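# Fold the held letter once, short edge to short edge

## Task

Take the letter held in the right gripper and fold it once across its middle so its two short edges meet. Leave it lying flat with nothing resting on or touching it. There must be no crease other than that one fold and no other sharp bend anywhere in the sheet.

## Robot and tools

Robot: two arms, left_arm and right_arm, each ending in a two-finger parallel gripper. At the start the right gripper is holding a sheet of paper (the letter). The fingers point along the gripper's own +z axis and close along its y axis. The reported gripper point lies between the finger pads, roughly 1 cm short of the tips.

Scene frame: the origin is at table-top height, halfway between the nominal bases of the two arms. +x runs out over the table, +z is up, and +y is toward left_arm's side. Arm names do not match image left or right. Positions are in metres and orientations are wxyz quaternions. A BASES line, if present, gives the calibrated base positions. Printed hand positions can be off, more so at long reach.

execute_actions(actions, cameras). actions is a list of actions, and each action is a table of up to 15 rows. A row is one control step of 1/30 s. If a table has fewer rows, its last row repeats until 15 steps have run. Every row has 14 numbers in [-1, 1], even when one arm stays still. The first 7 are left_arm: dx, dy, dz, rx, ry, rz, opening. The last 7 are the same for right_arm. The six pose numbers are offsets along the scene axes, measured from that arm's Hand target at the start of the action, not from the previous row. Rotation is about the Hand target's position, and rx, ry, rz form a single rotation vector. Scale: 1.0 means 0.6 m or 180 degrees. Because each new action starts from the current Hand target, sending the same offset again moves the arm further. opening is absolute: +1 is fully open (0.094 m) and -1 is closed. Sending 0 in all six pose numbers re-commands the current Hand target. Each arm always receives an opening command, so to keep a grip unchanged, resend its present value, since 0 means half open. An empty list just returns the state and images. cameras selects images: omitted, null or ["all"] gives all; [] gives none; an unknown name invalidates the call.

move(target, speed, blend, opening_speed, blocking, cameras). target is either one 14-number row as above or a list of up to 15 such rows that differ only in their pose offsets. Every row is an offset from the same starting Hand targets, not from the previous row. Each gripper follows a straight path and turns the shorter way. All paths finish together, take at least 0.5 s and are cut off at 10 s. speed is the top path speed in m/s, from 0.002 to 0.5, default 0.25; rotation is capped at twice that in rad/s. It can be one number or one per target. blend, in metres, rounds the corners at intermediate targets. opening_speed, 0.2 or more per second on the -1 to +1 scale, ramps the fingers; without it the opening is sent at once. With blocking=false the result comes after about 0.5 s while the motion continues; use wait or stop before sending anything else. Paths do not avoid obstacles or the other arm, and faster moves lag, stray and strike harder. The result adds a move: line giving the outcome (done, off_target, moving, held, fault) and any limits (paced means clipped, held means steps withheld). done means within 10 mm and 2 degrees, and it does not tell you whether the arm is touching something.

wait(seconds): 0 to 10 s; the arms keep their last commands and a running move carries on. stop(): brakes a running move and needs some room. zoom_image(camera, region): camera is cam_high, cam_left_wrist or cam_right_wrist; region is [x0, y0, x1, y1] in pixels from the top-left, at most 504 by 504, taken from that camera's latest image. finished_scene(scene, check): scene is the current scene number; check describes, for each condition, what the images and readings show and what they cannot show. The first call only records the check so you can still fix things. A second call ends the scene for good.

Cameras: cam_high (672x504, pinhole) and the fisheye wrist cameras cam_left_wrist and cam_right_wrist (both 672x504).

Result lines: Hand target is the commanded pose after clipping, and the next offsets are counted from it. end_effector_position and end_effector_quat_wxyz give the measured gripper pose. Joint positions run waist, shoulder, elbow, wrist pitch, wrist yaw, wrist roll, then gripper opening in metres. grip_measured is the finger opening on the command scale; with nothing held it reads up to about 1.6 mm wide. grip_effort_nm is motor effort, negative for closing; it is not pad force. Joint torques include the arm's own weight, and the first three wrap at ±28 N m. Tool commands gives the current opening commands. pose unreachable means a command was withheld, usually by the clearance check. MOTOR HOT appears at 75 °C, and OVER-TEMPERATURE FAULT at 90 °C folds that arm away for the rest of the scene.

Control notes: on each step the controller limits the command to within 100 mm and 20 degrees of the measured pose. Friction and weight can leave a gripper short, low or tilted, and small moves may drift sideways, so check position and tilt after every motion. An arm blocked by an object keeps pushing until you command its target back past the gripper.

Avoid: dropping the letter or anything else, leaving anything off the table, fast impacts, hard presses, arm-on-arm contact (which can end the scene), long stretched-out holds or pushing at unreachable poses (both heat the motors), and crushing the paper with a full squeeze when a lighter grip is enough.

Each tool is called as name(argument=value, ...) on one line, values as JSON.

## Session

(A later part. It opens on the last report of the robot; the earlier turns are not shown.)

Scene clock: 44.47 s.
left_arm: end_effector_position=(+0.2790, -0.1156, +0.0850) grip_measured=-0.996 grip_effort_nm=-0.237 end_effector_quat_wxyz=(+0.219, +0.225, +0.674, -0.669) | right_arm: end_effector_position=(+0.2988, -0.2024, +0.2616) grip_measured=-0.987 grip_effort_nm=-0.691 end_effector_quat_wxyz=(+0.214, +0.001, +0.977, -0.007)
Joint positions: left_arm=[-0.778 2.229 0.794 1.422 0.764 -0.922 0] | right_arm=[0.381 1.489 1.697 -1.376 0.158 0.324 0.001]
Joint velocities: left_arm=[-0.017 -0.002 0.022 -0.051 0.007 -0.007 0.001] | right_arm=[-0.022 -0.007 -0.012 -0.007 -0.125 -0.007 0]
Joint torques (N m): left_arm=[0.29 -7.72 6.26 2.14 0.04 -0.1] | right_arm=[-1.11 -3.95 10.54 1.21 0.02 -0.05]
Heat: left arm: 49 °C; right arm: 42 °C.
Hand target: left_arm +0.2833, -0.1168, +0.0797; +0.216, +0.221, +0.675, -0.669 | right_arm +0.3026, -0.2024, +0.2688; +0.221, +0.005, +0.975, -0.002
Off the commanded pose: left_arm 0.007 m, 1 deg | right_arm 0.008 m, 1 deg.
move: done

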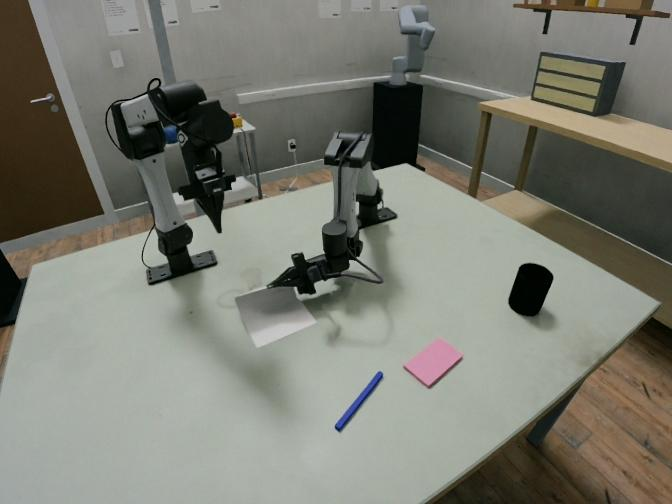

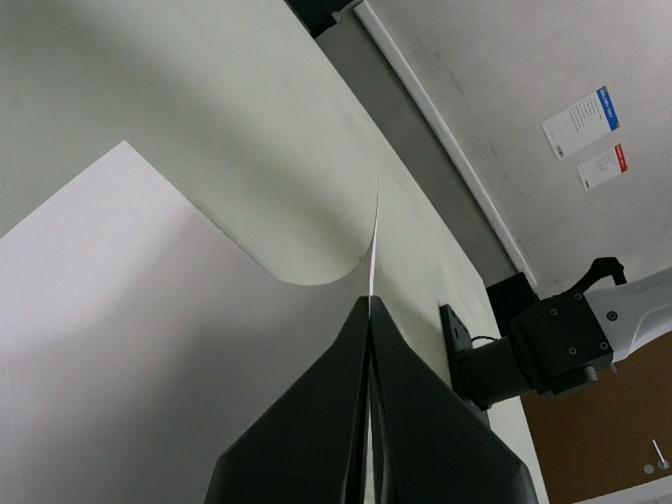

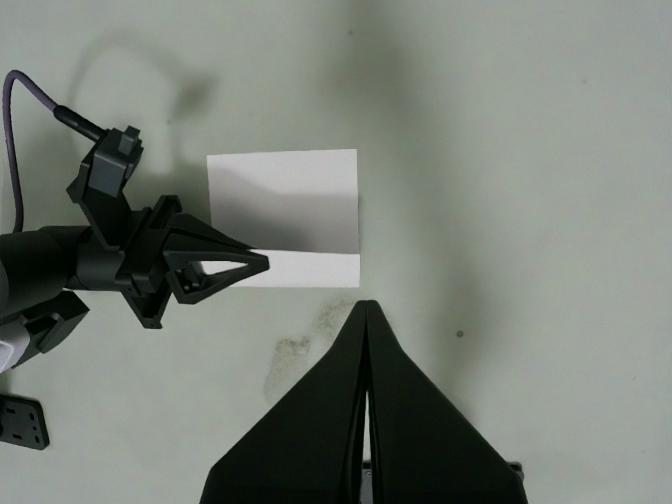

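move(target=[0.068, 0, -0.025, 0, 0.172, 0.022, -1, 0, 0, 0, 0, 0, 0, -1], speed=0.2)

Scene clock: 47.03 s.
left_arm: end_effector_position=(+0.3190, -0.1163, +0.0747) grip_measured=-0.996 grip_effort_nm=-0.237 end_effector_quat_wxyz=(+0.058, +0.022, +0.710, -0.701) | right_arm: end_effector_position=(+0.2986, -0.2023, +0.2616) grip_measured=-0.987 grip_effort_nm=-0.681 end_effector_quat_wxyz=(+0.213, +0.000, +0.977, -0.006)
Joint positions: left_arm=[-0.72 2.306 0.899 1.394 0.765 -1.447 0] | right_arm=[0.381 1.489 1.697 -1.378 0.157 0.324 0.001]
Joint velocities: left_arm=[-0.002 0.002 0.007 0.037 0.022 -0.095 0.001] | right_arm=[0.007 0.007 -0.017 -0.022 -0.007 0.007 -0.001]
Joint torques (N m): left_arm=[0.21 -8.28 6.46 1.93 -0.02 -0.08] | right_arm=[-0.95 -3.97 10.45 1.27 0.06 -0.09]
Heat: left arm: 49 °C; right arm: 42 °C.
Hand target: left_arm +0.3240, -0.1172, +0.0644; +0.051, +0.012, +0.716, -0.696 | right_arm +0.3026, -0.2024, +0.2689; +0.221, +0.005, +0.975, -0.002
Off the commanded pose: left_arm 0.011 m, 2 deg | right_arm 0.008 m, 1 deg.
move: off_target (left_arm)

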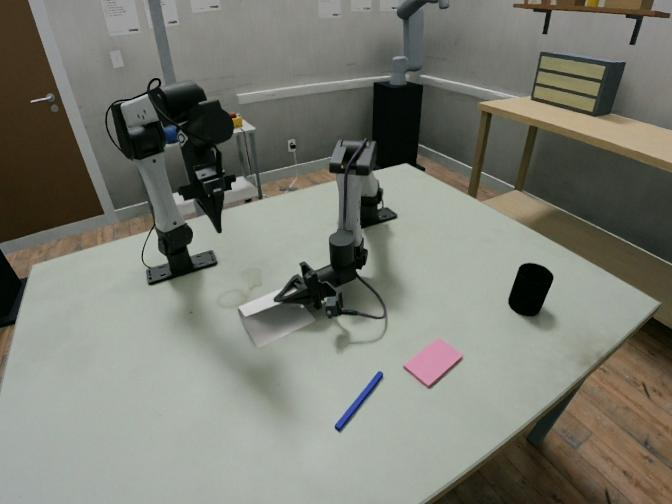

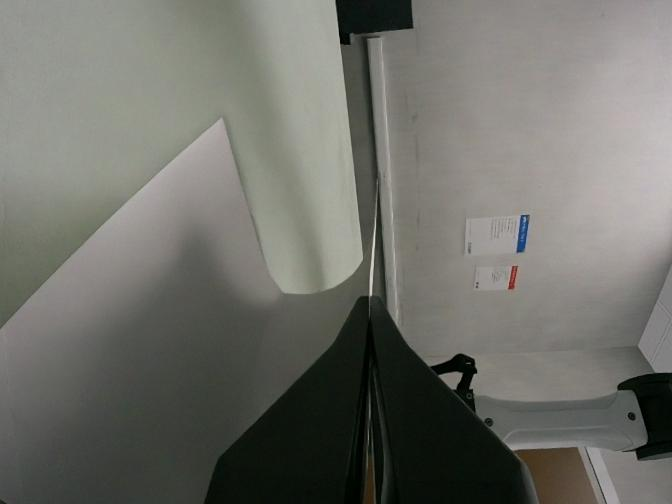

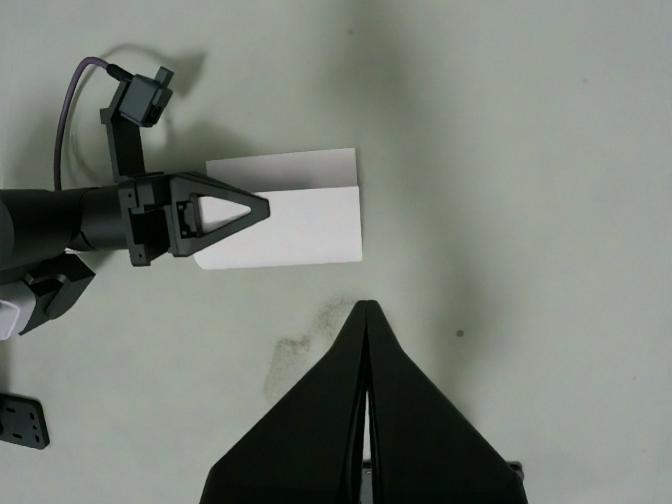

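move(target=[0.042, 0, -0.035, 0.067, 0.02, 0.01, -1, 0, 0, 0, 0, 0, 0, -1], speed=0.1)

Scene clock: 49.30 s.
left_arm: end_effector_position=(+0.3409, -0.1212, +0.0438) grip_measured=-0.996 grip_effort_nm=-0.242 end_effector_quat_wxyz=(+0.029, -0.005, +0.777, -0.629) | right_arm: end_effector_position=(+0.2986, -0.2023, +0.2616) grip_measured=-0.987 grip_effort_nm=-0.686 end_effector_quat_wxyz=(+0.213, +0.000, +0.977, -0.006)
Joint positions: left_arm=[-0.698 2.269 1.007 0.973 0.764 -1.328 0] | right_arm=[0.381 1.489 1.697 -1.378 0.157 0.324 0.001]
Joint velocities: left_arm=[0.012 0.017 0.002 -0.051 0.051 -0.051 0] | right_arm=[-0.002 -0.007 -0.007 0.022 -0.037 -0.066 0]
Joint torques (N m): left_arm=[0.65 -12.51 6.17 1.4 -0.16 0.31] | right_arm=[-0.95 -3.93 10.63 1.25 0.05 0]
Heat: left arm: 49 °C; right arm: 42 °C.
Hand target: left_arm +0.3491, -0.1174, +0.0426; +0.038, -0.015, +0.787, -0.616 | right_arm +0.3027, -0.2023, +0.2689; +0.221, +0.005, +0.975, -0.001
Off the commanded pose: left_arm 0.009 m, 2 deg | right_arm 0.008 m, 1 deg.
move: done

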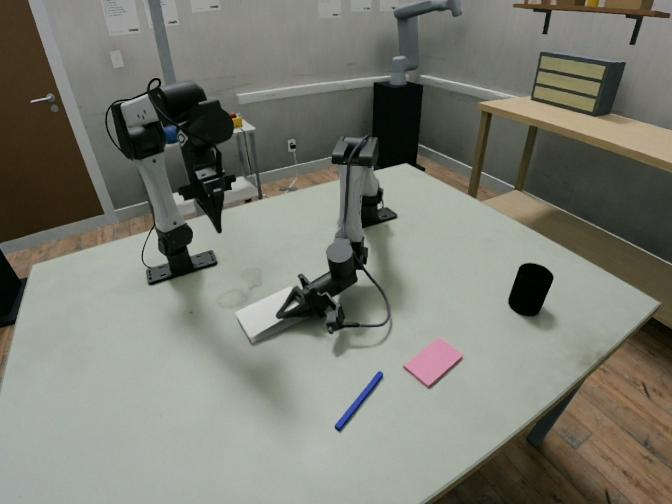

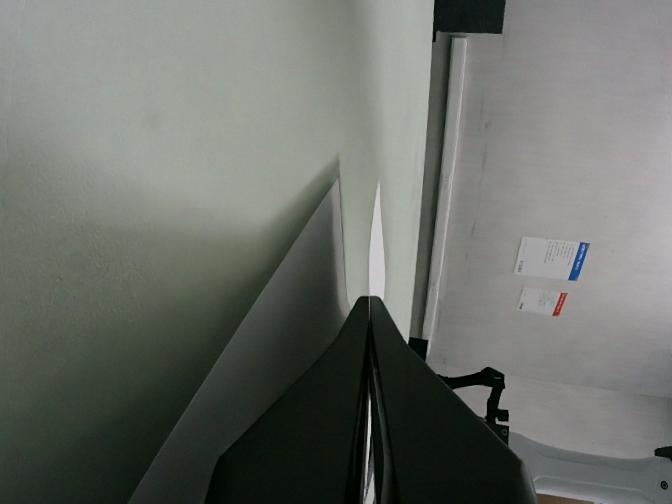

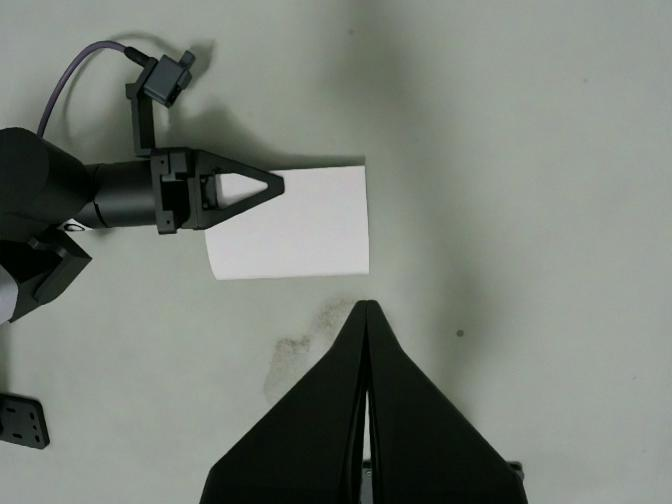

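zoom_image(camera="cam_left_wrist", region=[240, 130, 480, 330])

zoom_image(camera="cam_right_wrist", region=[190, 120, 400, 300])

zoom_image(camera="cam_high", region=[220, 260, 360, 360])

Scaled by 2.100 from the camera's 672x504 image, which has a finer 960x720 frame.

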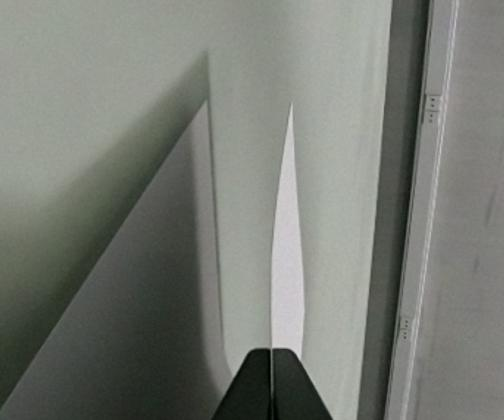

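Scaled by 2.400 from the camera's 672x504 image, which has a finer 960x720 frame.

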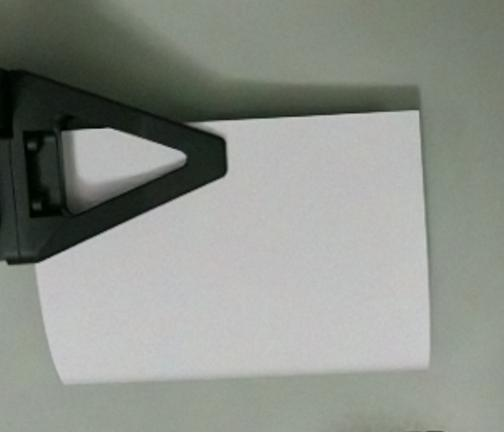

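Scaled by 3.600.

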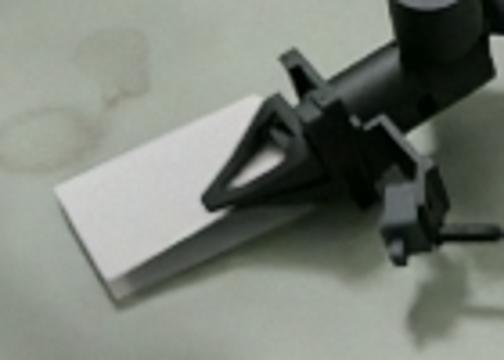

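move(target=[-0.008, 0, -0.032, 0.055, 0.0, 0, -1, 0, 0, 0, 0, 0, 0, -1], speed=0.08)

zoom_image(camera="cam_left_wrist", region=[240, 130, 480, 330])

zoom_image(camera="cam_high", region=[220, 260, 360, 360])

Scene clock: 51.67 s.
left_arm: end_effector_position=(+0.3437, -0.1218, +0.0323) grip_measured=-0.996 grip_effort_nm=-0.237 end_effector_quat_wxyz=(+0.039, -0.002, +0.821, -0.570) | right_arm: end_effector_position=(+0.2986, -0.2023, +0.2616) grip_measured=-0.987 grip_effort_nm=-0.681 end_effector_quat_wxyz=(+0.213, +0.000, +0.977, -0.006)
Joint positions: left_arm=[-0.712 2.211 1.057 0.683 0.697 -1.189 0] | right_arm=[0.381 1.489 1.697 -1.378 0.157 0.324 0.001]
Joint velocities: left_arm=[0.007 -0.002 -0.012 0.081 0.037 -0.007 0] | right_arm=[0.007 0.007 -0.002 -0.081 -0.051 -0.037 0.001]
Joint torques (N m): left_arm=[-0.36 -12.04 6.13 1.2 -0.19 0.31] | right_arm=[-1.13 -3.78 10.44 1.24 0.09 -0.09]
Heat: left arm: 49 °C; right arm: 42 °C.
Hand target: left_arm +0.3442, -0.1173, +0.0232; +0.039, -0.011, +0.837, -0.545 | right_arm +0.3027, -0.2023, +0.2689; +0.221, +0.005, +0.975, -0.001
Off the commanded pose: left_arm 0.010 m, 4 deg | right_arm 0.008 m, 1 deg.
move: off_target (left_arm)

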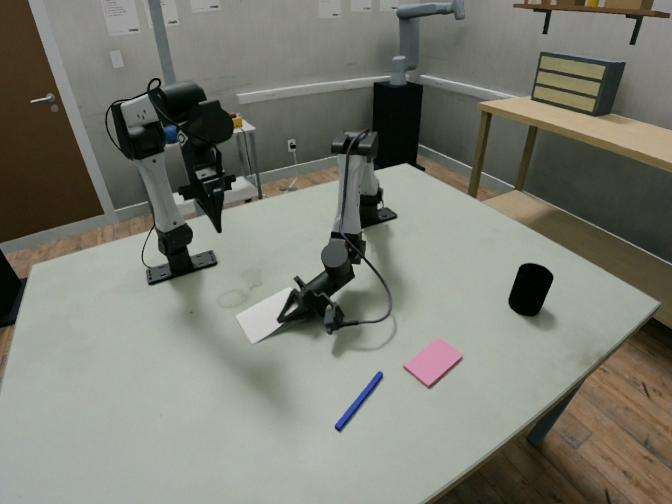

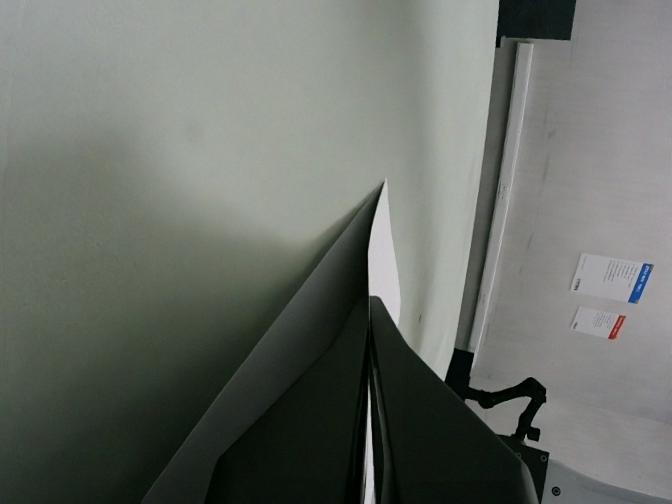

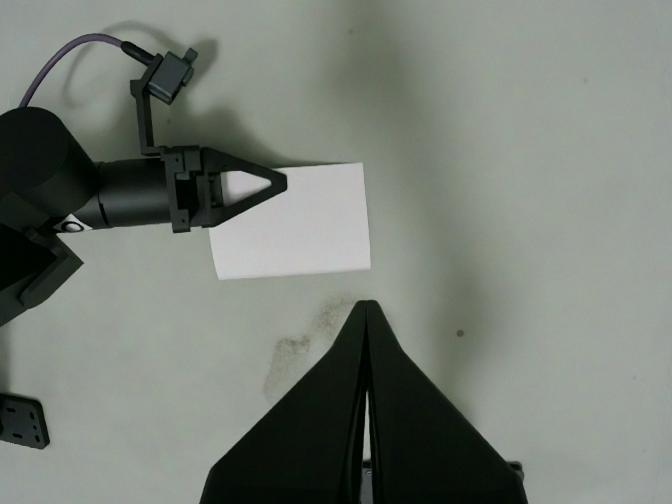

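Scaled by 2.100 from the camera's 672x504 image, which has a finer 960x720 frame.

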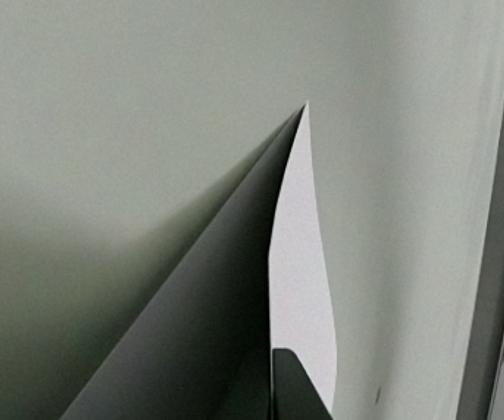

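Scaled by 3.600.

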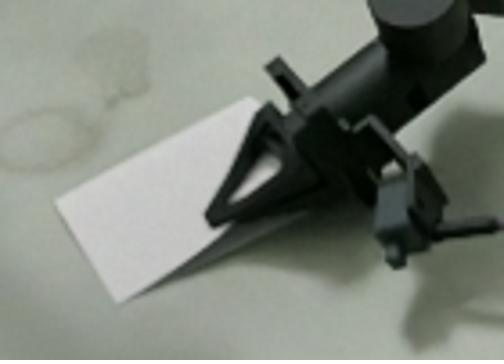

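move(target=[0, 0, 0, 0, 0, 0, -1, -0.068, 0.12, -0.348, 0, 0, 0, -1], speed=0.25)

Scene clock: 53.83 s.
left_arm: end_effector_position=(+0.3437, -0.1217, +0.0322) grip_measured=-0.996 grip_effort_nm=-0.237 end_effector_quat_wxyz=(+0.039, -0.002, +0.821, -0.570) | right_arm: end_effector_position=(+0.2594, -0.1335, +0.0636) grip_measured=-0.987 grip_effort_nm=-0.676 end_effector_quat_wxyz=(+0.220, +0.004, +0.975, +0.000)
Joint positions: left_arm=[-0.712 2.211 1.057 0.683 0.697 -1.189 0] | right_arm=[0.693 1.452 0.858 -0.62 0.27 0.627 0.001]
Joint velocities: left_arm=[0.002 -0.022 0.007 -0.007 -0.051 -0.007 0] | right_arm=[-0.012 -0.017 0.007 0.037 -0.007 -0.066 0]
Joint torques (N m): left_arm=[-0.35 -11.97 6.28 1.19 -0.19 0.32] | right_arm=[-0.06 -3.84 6.45 1.35 0.17 -0.06]
Heat: left arm: 49 °C; right arm: 42 °C.
Hand target: left_arm +0.3442, -0.1173, +0.0230; +0.038, -0.011, +0.837, -0.545 | right_arm +0.2592, -0.1334, +0.0593; +0.221, +0.005, +0.975, -0.003
Off the commanded pose: left_arm 0.010 m, 3 deg | right_arm 0.005 m, 0 deg.
move: off_target (left_arm)

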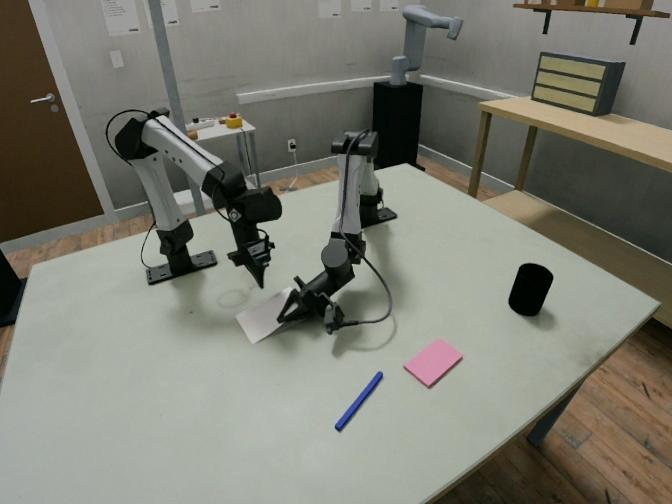

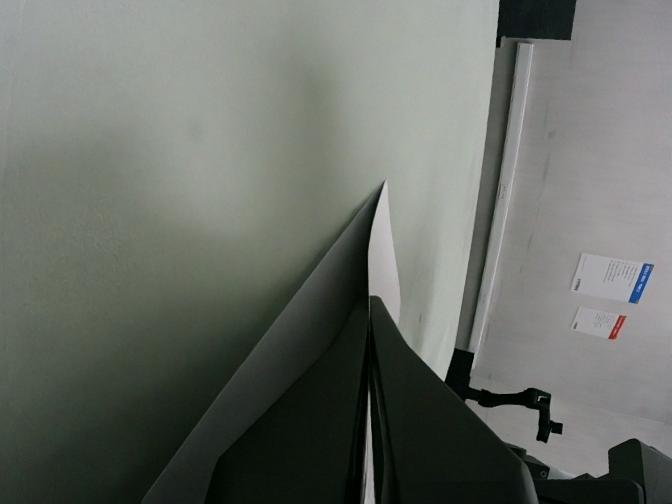

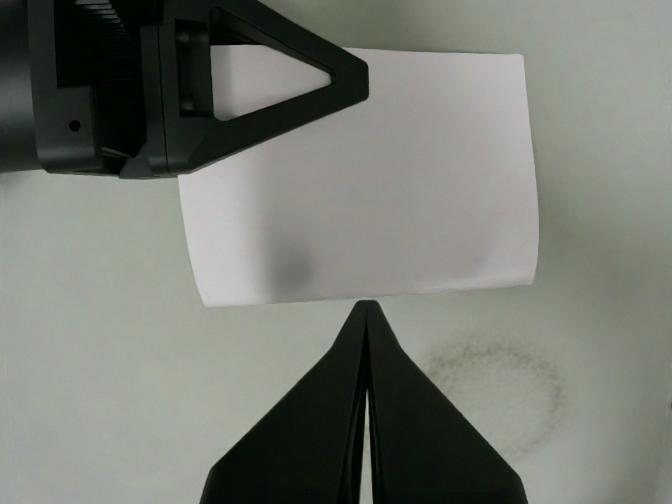

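move(target=[0, 0, 0, 0, 0, 0, -1, 0, 0, -0.085, 0, 0, 0, -1], speed=0.05)

Scene clock: 55.67 s.
left_arm: end_effector_position=(+0.3437, -0.1217, +0.0322) grip_measured=-0.996 grip_effort_nm=-0.237 end_effector_quat_wxyz=(+0.039, -0.002, +0.821, -0.570) | right_arm: end_effector_position=(+0.2595, -0.1336, +0.0126) grip_measured=-0.987 grip_effort_nm=-0.686 end_effector_quat_wxyz=(+0.220, +0.004, +0.976, -0.001)
Joint positions: left_arm=[-0.712 2.211 1.057 0.683 0.697 -1.189 0] | right_arm=[0.693 1.556 0.726 -0.386 0.271 0.627 0.001]
Joint velocities: left_arm=[-0.027 0.012 -0.002 -0.022 -0.081 -0.022 0] | right_arm=[-0.007 0.012 -0.007 -0.051 -0.022 -0.066 0.001]
Joint torques (N m): left_arm=[-0.36 -11.99 6.23 1.2 -0.18 0.31] | right_arm=[-0.12 -4.25 5.76 1.41 0.2 -0.03]
Heat: left arm: 49 °C; right arm: 42 °C.
Hand target: left_arm +0.3442, -0.1173, +0.0230; +0.038, -0.011, +0.837, -0.545 | right_arm +0.2589, -0.1341, +0.0085; +0.221, +0.005, +0.975, -0.003
Off the commanded pose: left_arm 0.010 m, 4 deg | right_arm 0.004 m, 0 deg.
move: off_target (left_arm)

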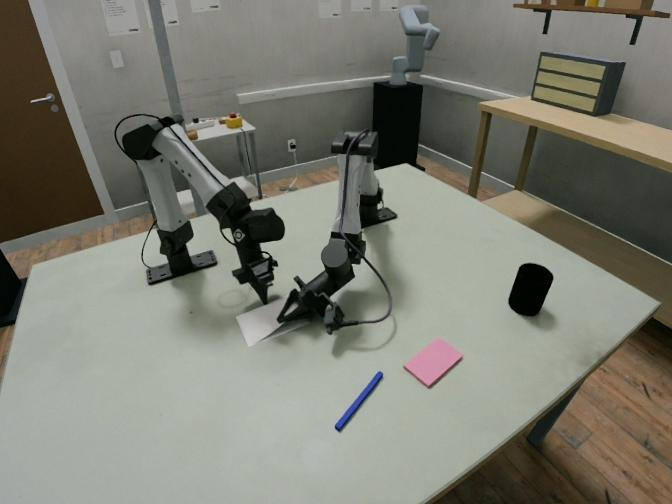

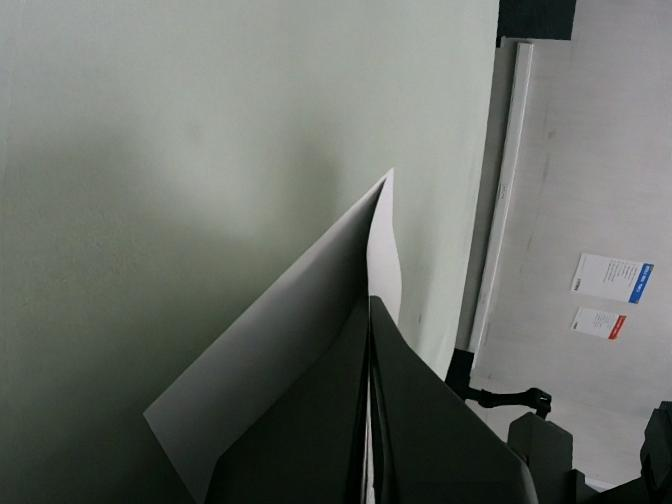

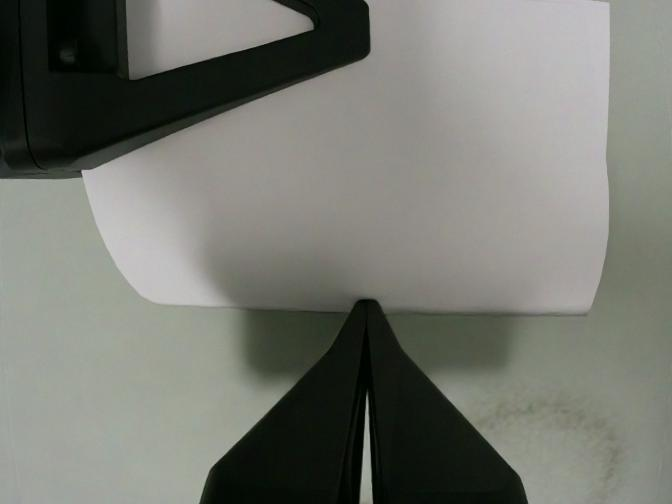

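zoom_image(camera="cam_high", region=[220, 270, 340, 360])

zoom_image(camera="cam_right_wrist", region=[80, 0, 640, 330])

zoom_image(camera="cam_left_wrist", region=[120, 140, 440, 504])

Scaled by 4.200.

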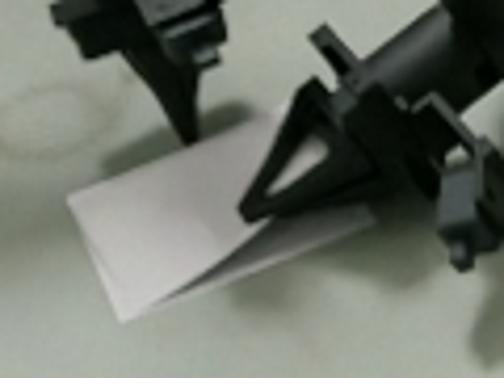

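Region (80, 0, 640, 330) is 560x330 pixels. A region can be at most 504 by 504 pixels.

Scaled by 1.385 from the camera's 672x504 image, which has a finer 960x720 frame.

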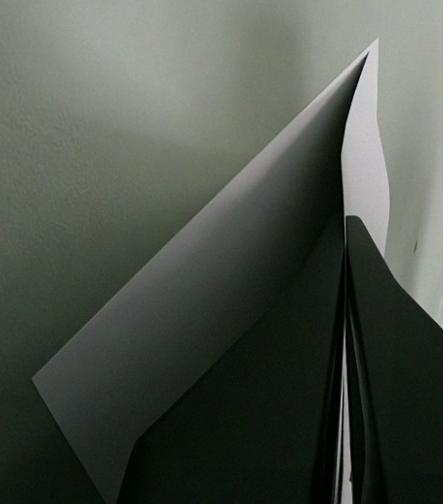

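zoom_image(camera="cam_right_wrist", region=[320, 0, 672, 340])

zoom_image(camera="cam_right_wrist", region=[60, 0, 400, 340])

zoom_image(camera="cam_left_wrist", region=[330, 150, 450, 330])

Scaled by 1.432 from the camera's 672x504 image, which has a finer 960x720 frame.

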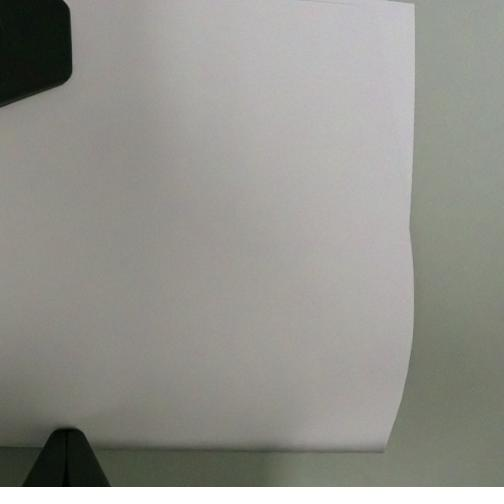

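Scaled by 1.482 from the camera's 672x504 image, which has a finer 960x720 frame.

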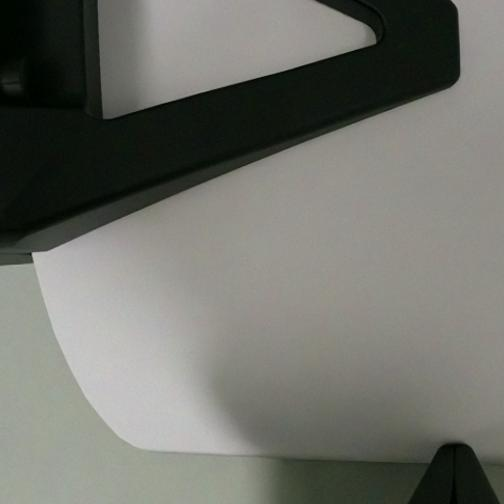

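Scaled by 2.800 from the camera's 672x504 image, which has a finer 960x720 frame.

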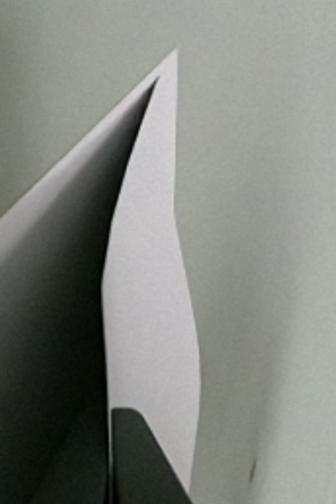

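move(target=[[0,0,0,0,0,0,-1, 0,0,-0.01,0,0,0,-1],[0,0,0,0,0,0,-1, 0,0,0.02,0,0,0,-1],[0,0,0,0,0,0,-1, -0.0017,-0.058,0.02,0,0,0,-1],[0,0,0,0,0,0,-1, -0.0017,-0.058,-0.01,0,0,0,-1],[0,0,0,0,0,0,-1, -0.0017,-0.058,0.02,0,0,0,-1],[0,0,0,0,0,0,-1, -0.0033,-0.103,0.02,0,0,0,-1],[0,0,0,0,0,0,-1, -0.0033,-0.103,-0.01,0,0,0,-1]], speed=0.06)

zoom_image(camera="cam_high", region=[220, 270, 340, 360])

Scene clock: 72.00 s.
left_arm: end_effector_position=(+0.3437, -0.1217, +0.0322) grip_measured=-0.996 grip_effort_nm=-0.237 end_effector_quat_wxyz=(+0.039, -0.002, +0.821, -0.570) | right_arm: end_effector_position=(+0.2599, -0.1938, +0.0092) grip_measured=-0.987 grip_effort_nm=-0.691 end_effector_quat_wxyz=(+0.226, +0.006, +0.974, -0.002)
Joint positions: left_arm=[-0.712 2.211 1.057 0.683 0.697 -1.189 0] | right_arm=[0.481 1.423 0.579 -0.316 0.201 0.426 0.001]
Joint velocities: left_arm=[0.007 -0.002 -0.007 -0.051 0.022 -0.051 0] | right_arm=[-0.002 0.007 -0.017 0.051 0.051 -0.022 0.001]
Joint torques (N m): left_arm=[-0.29 -11.99 6.26 1.19 -0.18 0.32] | right_arm=[-0.9 -2.97 5.35 1.54 0.08 -0.13]
Heat: left arm: 50 °C; right arm: 43 °C.
Hand target: left_arm +0.3442, -0.1173, +0.0230; +0.038, -0.011, +0.837, -0.545 | right_arm +0.2574, -0.1957, +0.0030; +0.221, +0.005, +0.975, -0.002
Off the commanded pose: left_arm 0.010 m, 4 deg | right_arm 0.008 m, 1 deg.
move: off_target (left_arm)

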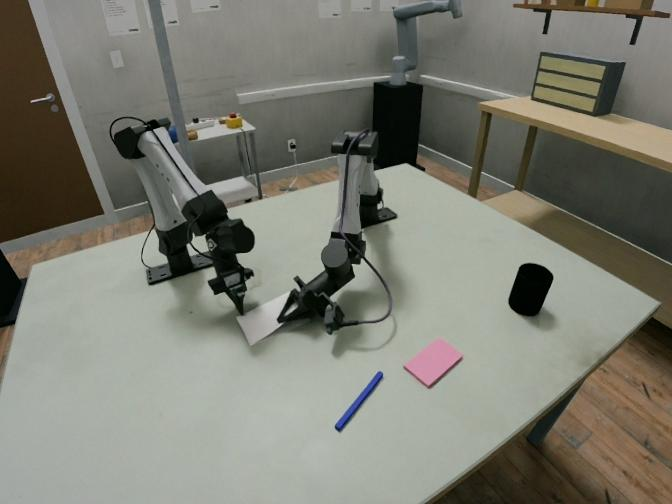

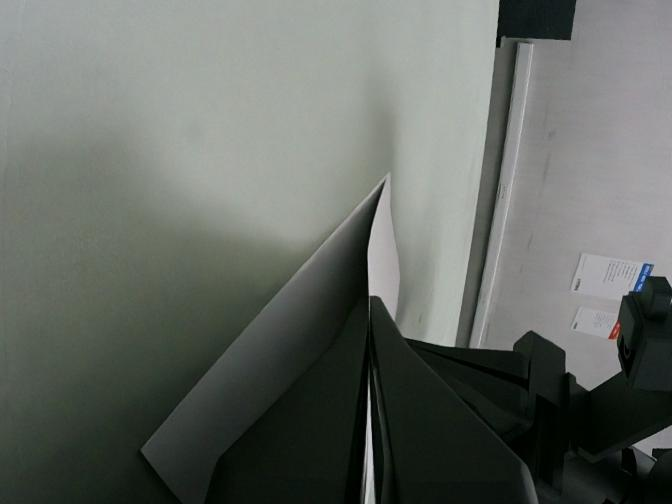

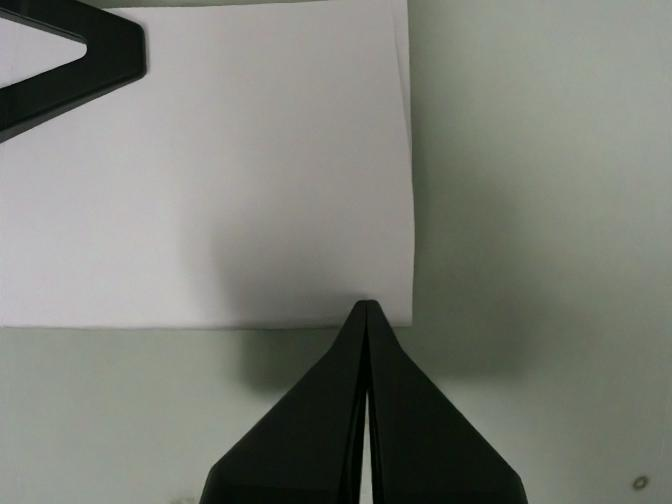

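Scaled by 4.200.

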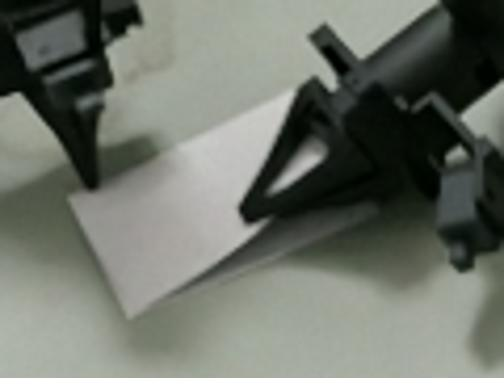

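zoom_image(camera="cam_right_wrist", region=[250, 0, 500, 340])

zoom_image(camera="cam_left_wrist", region=[330, 150, 450, 330])

Scaled by 1.482 from the camera's 672x504 image, which has a finer 960x720 frame.

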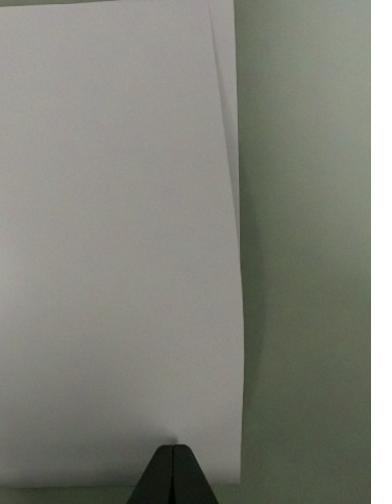

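Scaled by 2.800 from the camera's 672x504 image, which has a finer 960x720 frame.

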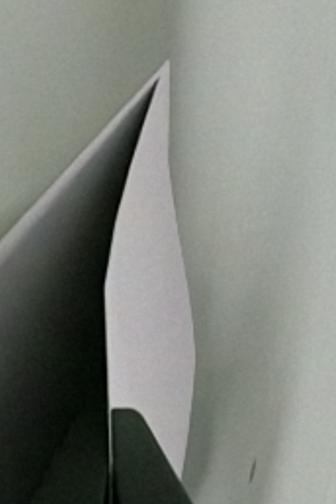

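move(target=[0.007, -0.008, 0, 0, 0, -0.0167, -1, 0, 0, 0, 0, 0, 0, -1], speed=0.03)

zoom_image(camera="cam_right_wrist", region=[250, 0, 500, 340])

zoom_image(camera="cam_left_wrist", region=[330, 150, 450, 330])

Scene clock: 74.07 s.
left_arm: end_effector_position=(+0.3443, -0.1236, +0.0298) grip_measured=-0.996 grip_effort_nm=-0.237 end_effector_quat_wxyz=(+0.027, +0.014, +0.832, -0.554) | right_arm: end_effector_position=(+0.2602, -0.1935, +0.0094) grip_measured=-0.987 grip_effort_nm=-0.691 end_effector_quat_wxyz=(+0.226, +0.006, +0.974, -0.001)
Joint positions: left_arm=[-0.708 2.211 1.109 0.564 0.721 -1.131 0] | right_arm=[0.481 1.423 0.579 -0.314 0.2 0.426 0.001]
Joint velocities: left_arm=[0.007 0.007 0.012 -0.037 0.037 -0.022 0] | right_arm=[0.002 -0.022 -0.007 -0.037 0.022 -0.007 0]
Joint torques (N m): left_arm=[0.36 -9.88 8.02 1.66 0.13 0.14] | right_arm=[-0.83 -2.97 5.2 1.51 0.11 -0.15]
Heat: left arm: 51 °C; right arm: 42 °C.
Hand target: left_arm +0.3484, -0.1223, +0.0230; +0.024, +0.011, +0.837, -0.546 | right_arm +0.2573, -0.1957, +0.0030; +0.221, +0.005, +0.975, -0.002
Off the commanded pose: left_arm 0.008 m, 1 deg | right_arm 0.007 m, 1 deg.
move: done

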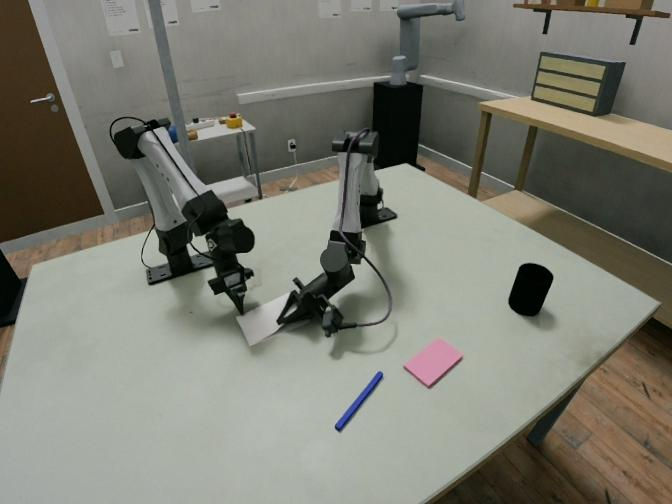

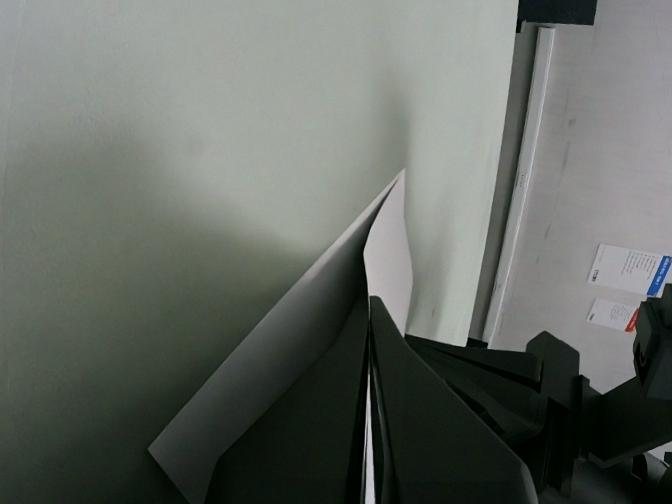

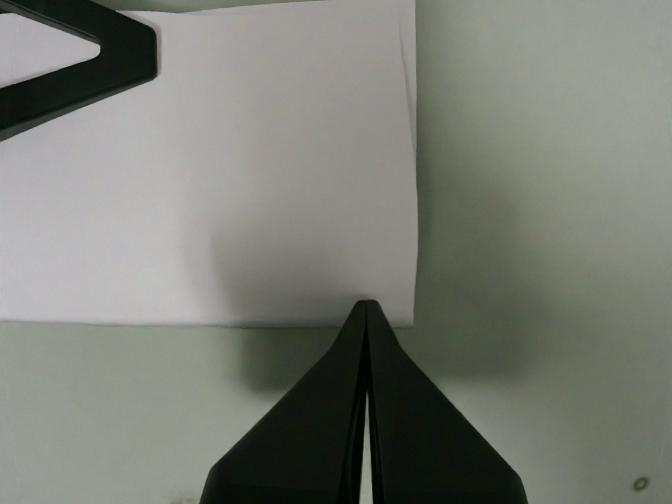

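Scaled by 1.482 from the camera's 672x504 image, which has a finer 960x720 frame.

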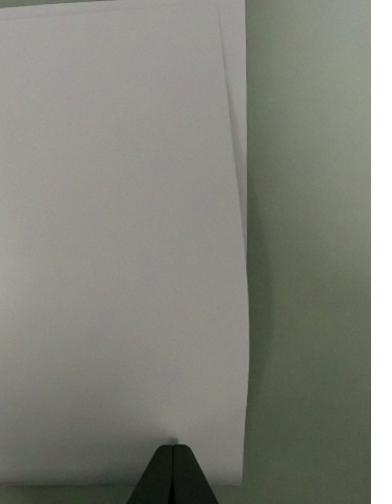

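Scaled by 2.800 from the camera's 672x504 image, which has a finer 960x720 frame.

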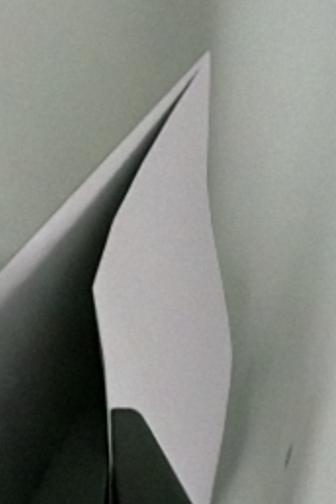

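move(target=[0, 0, 0, 0, 0, 0, -1, -0.03, -0.06, 0.12, 0, 0, 0, -1], speed=0.15)

zoom_image(camera="cam_right_wrist", region=[0, 0, 500, 340])

zoom_image(camera="cam_high", region=[220, 270, 340, 360])

Scene clock: 75.67 s.
left_arm: end_effector_position=(+0.3442, -0.1236, +0.0298) grip_measured=-0.996 grip_effort_nm=-0.237 end_effector_quat_wxyz=(+0.027, +0.015, +0.832, -0.554) | right_arm: end_effector_position=(+0.2329, -0.2326, +0.0631) grip_measured=-0.987 grip_effort_nm=-0.681 end_effector_quat_wxyz=(+0.206, +0.004, +0.979, -0.008)
Joint positions: left_arm=[-0.708 2.211 1.109 0.564 0.722 -1.129 0] | right_arm=[0.351 1.156 0.65 -0.675 0.146 0.305 0.001]
Joint velocities: left_arm=[-0.012 -0.007 0.007 -0.081 -0.022 0.051 0.001] | right_arm=[-0.002 0.007 0.002 -0.007 0.022 -0.022 -0.001]
Joint torques (N m): left_arm=[0.36 -9.88 7.95 1.64 0.11 0.14] | right_arm=[-1.02 -3.37 10.85 1.2 0.02 -0.1]
Heat: left arm: 51 °C; right arm: 42 °C.
Hand target: left_arm +0.3484, -0.1223, +0.0229; +0.024, +0.011, +0.837, -0.546 | right_arm +0.2404, -0.2308, +0.0750; +0.221, +0.005, +0.975, -0.001
Off the commanded pose: left_arm 0.008 m, 1 deg | right_arm 0.014 m, 2 deg.
move: off_target (right_arm)

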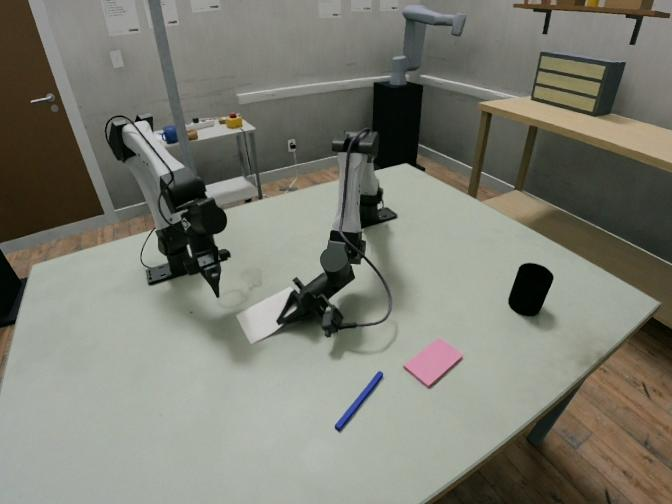

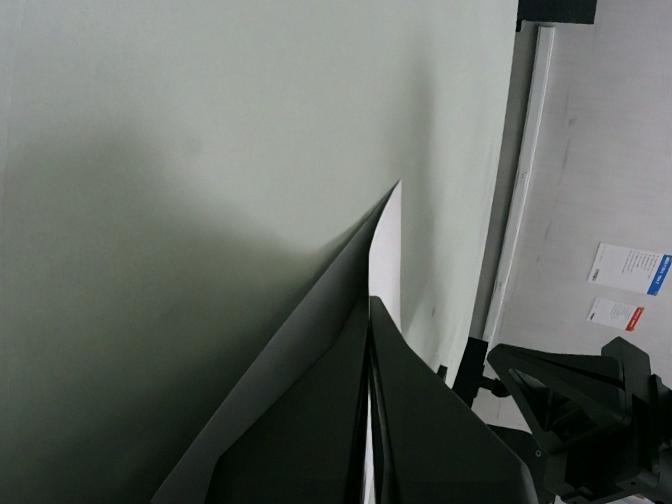

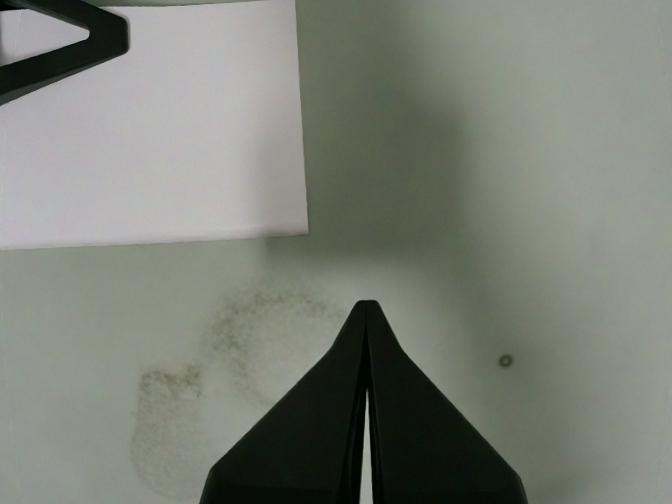

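Scaled by 1.008 from the camera's 672x504 image, which has a finer 960x720 frame.

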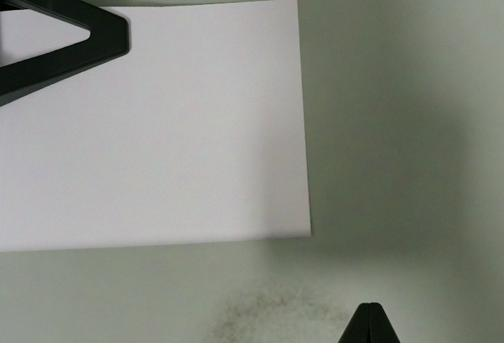

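Scaled by 4.200.

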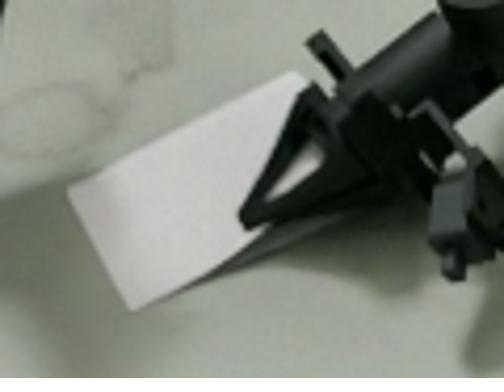

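move(target=[0, 0, -0.025, 0.044, 0, 0, -1, 0, 0, 0, 0, 0, 0, -1], speed=0.05)

zoom_image(camera="cam_left_wrist", region=[330, 150, 450, 330])

zoom_image(camera="cam_high", region=[220, 270, 340, 360])

Scene clock: 78.07 s.
left_arm: end_effector_position=(+0.3461, -0.1251, +0.0200) grip_measured=-0.996 grip_effort_nm=-0.242 end_effector_quat_wxyz=(+0.015, +0.016, +0.860, -0.510) | right_arm: end_effector_position=(+0.2326, -0.2326, +0.0630) grip_measured=-0.987 grip_effort_nm=-0.681 end_effector_quat_wxyz=(+0.205, +0.004, +0.979, -0.008)
Joint positions: left_arm=[-0.716 2.211 1.195 0.345 0.689 -1.055 0] | right_arm=[0.351 1.156 0.65 -0.676 0.145 0.304 0.001]
Joint velocities: left_arm=[-0.007 -0.002 0.007 -0.037 -0.007 -0.007 0] | right_arm=[-0.002 -0.002 0.002 -0.022 0.007 -0.007 0]
Joint torques (N m): left_arm=[-0.51 -10.59 7.31 1.41 -0.23 0.34] | right_arm=[-0.94 -3.21 10.89 1.22 0.03 -0.09]
Heat: left arm: 51 °C; right arm: 42 °C.
Hand target: left_arm +0.3484, -0.1223, +0.0078; +0.023, +0.013, +0.873, -0.487 | right_arm +0.2404, -0.2308, +0.0750; +0.221, +0.005, +0.975, -0.001
Off the commanded pose: left_arm 0.013 m, 3 deg | right_arm 0.014 m, 2 deg.
move: off_target (left_arm, right_arm)

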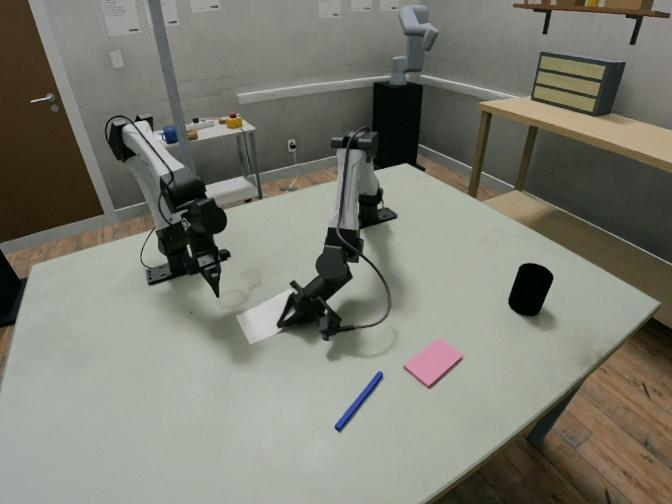

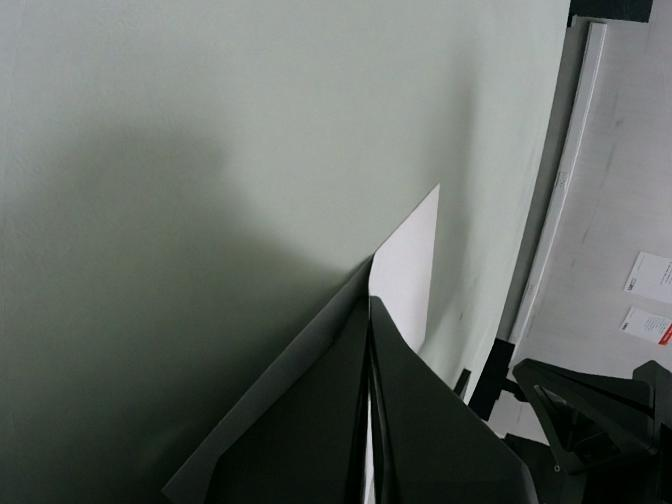

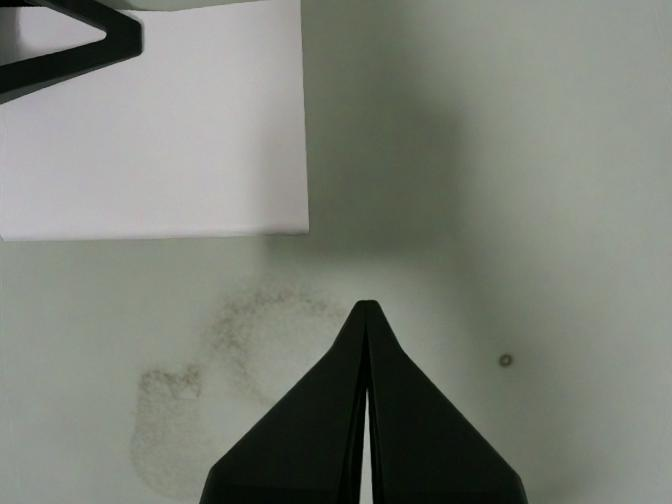

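Scaled by 2.800 from the camera's 672x504 image, which has a finer 960x720 frame.

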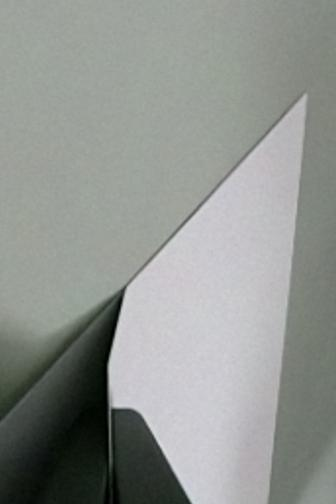

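Scaled by 4.200.

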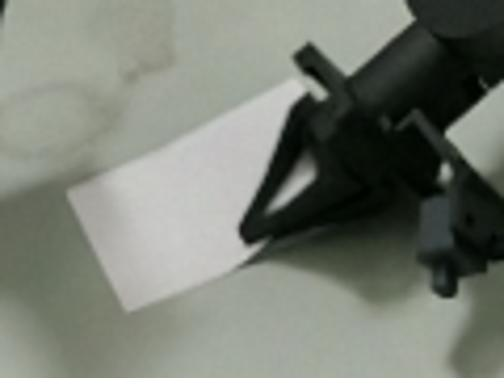

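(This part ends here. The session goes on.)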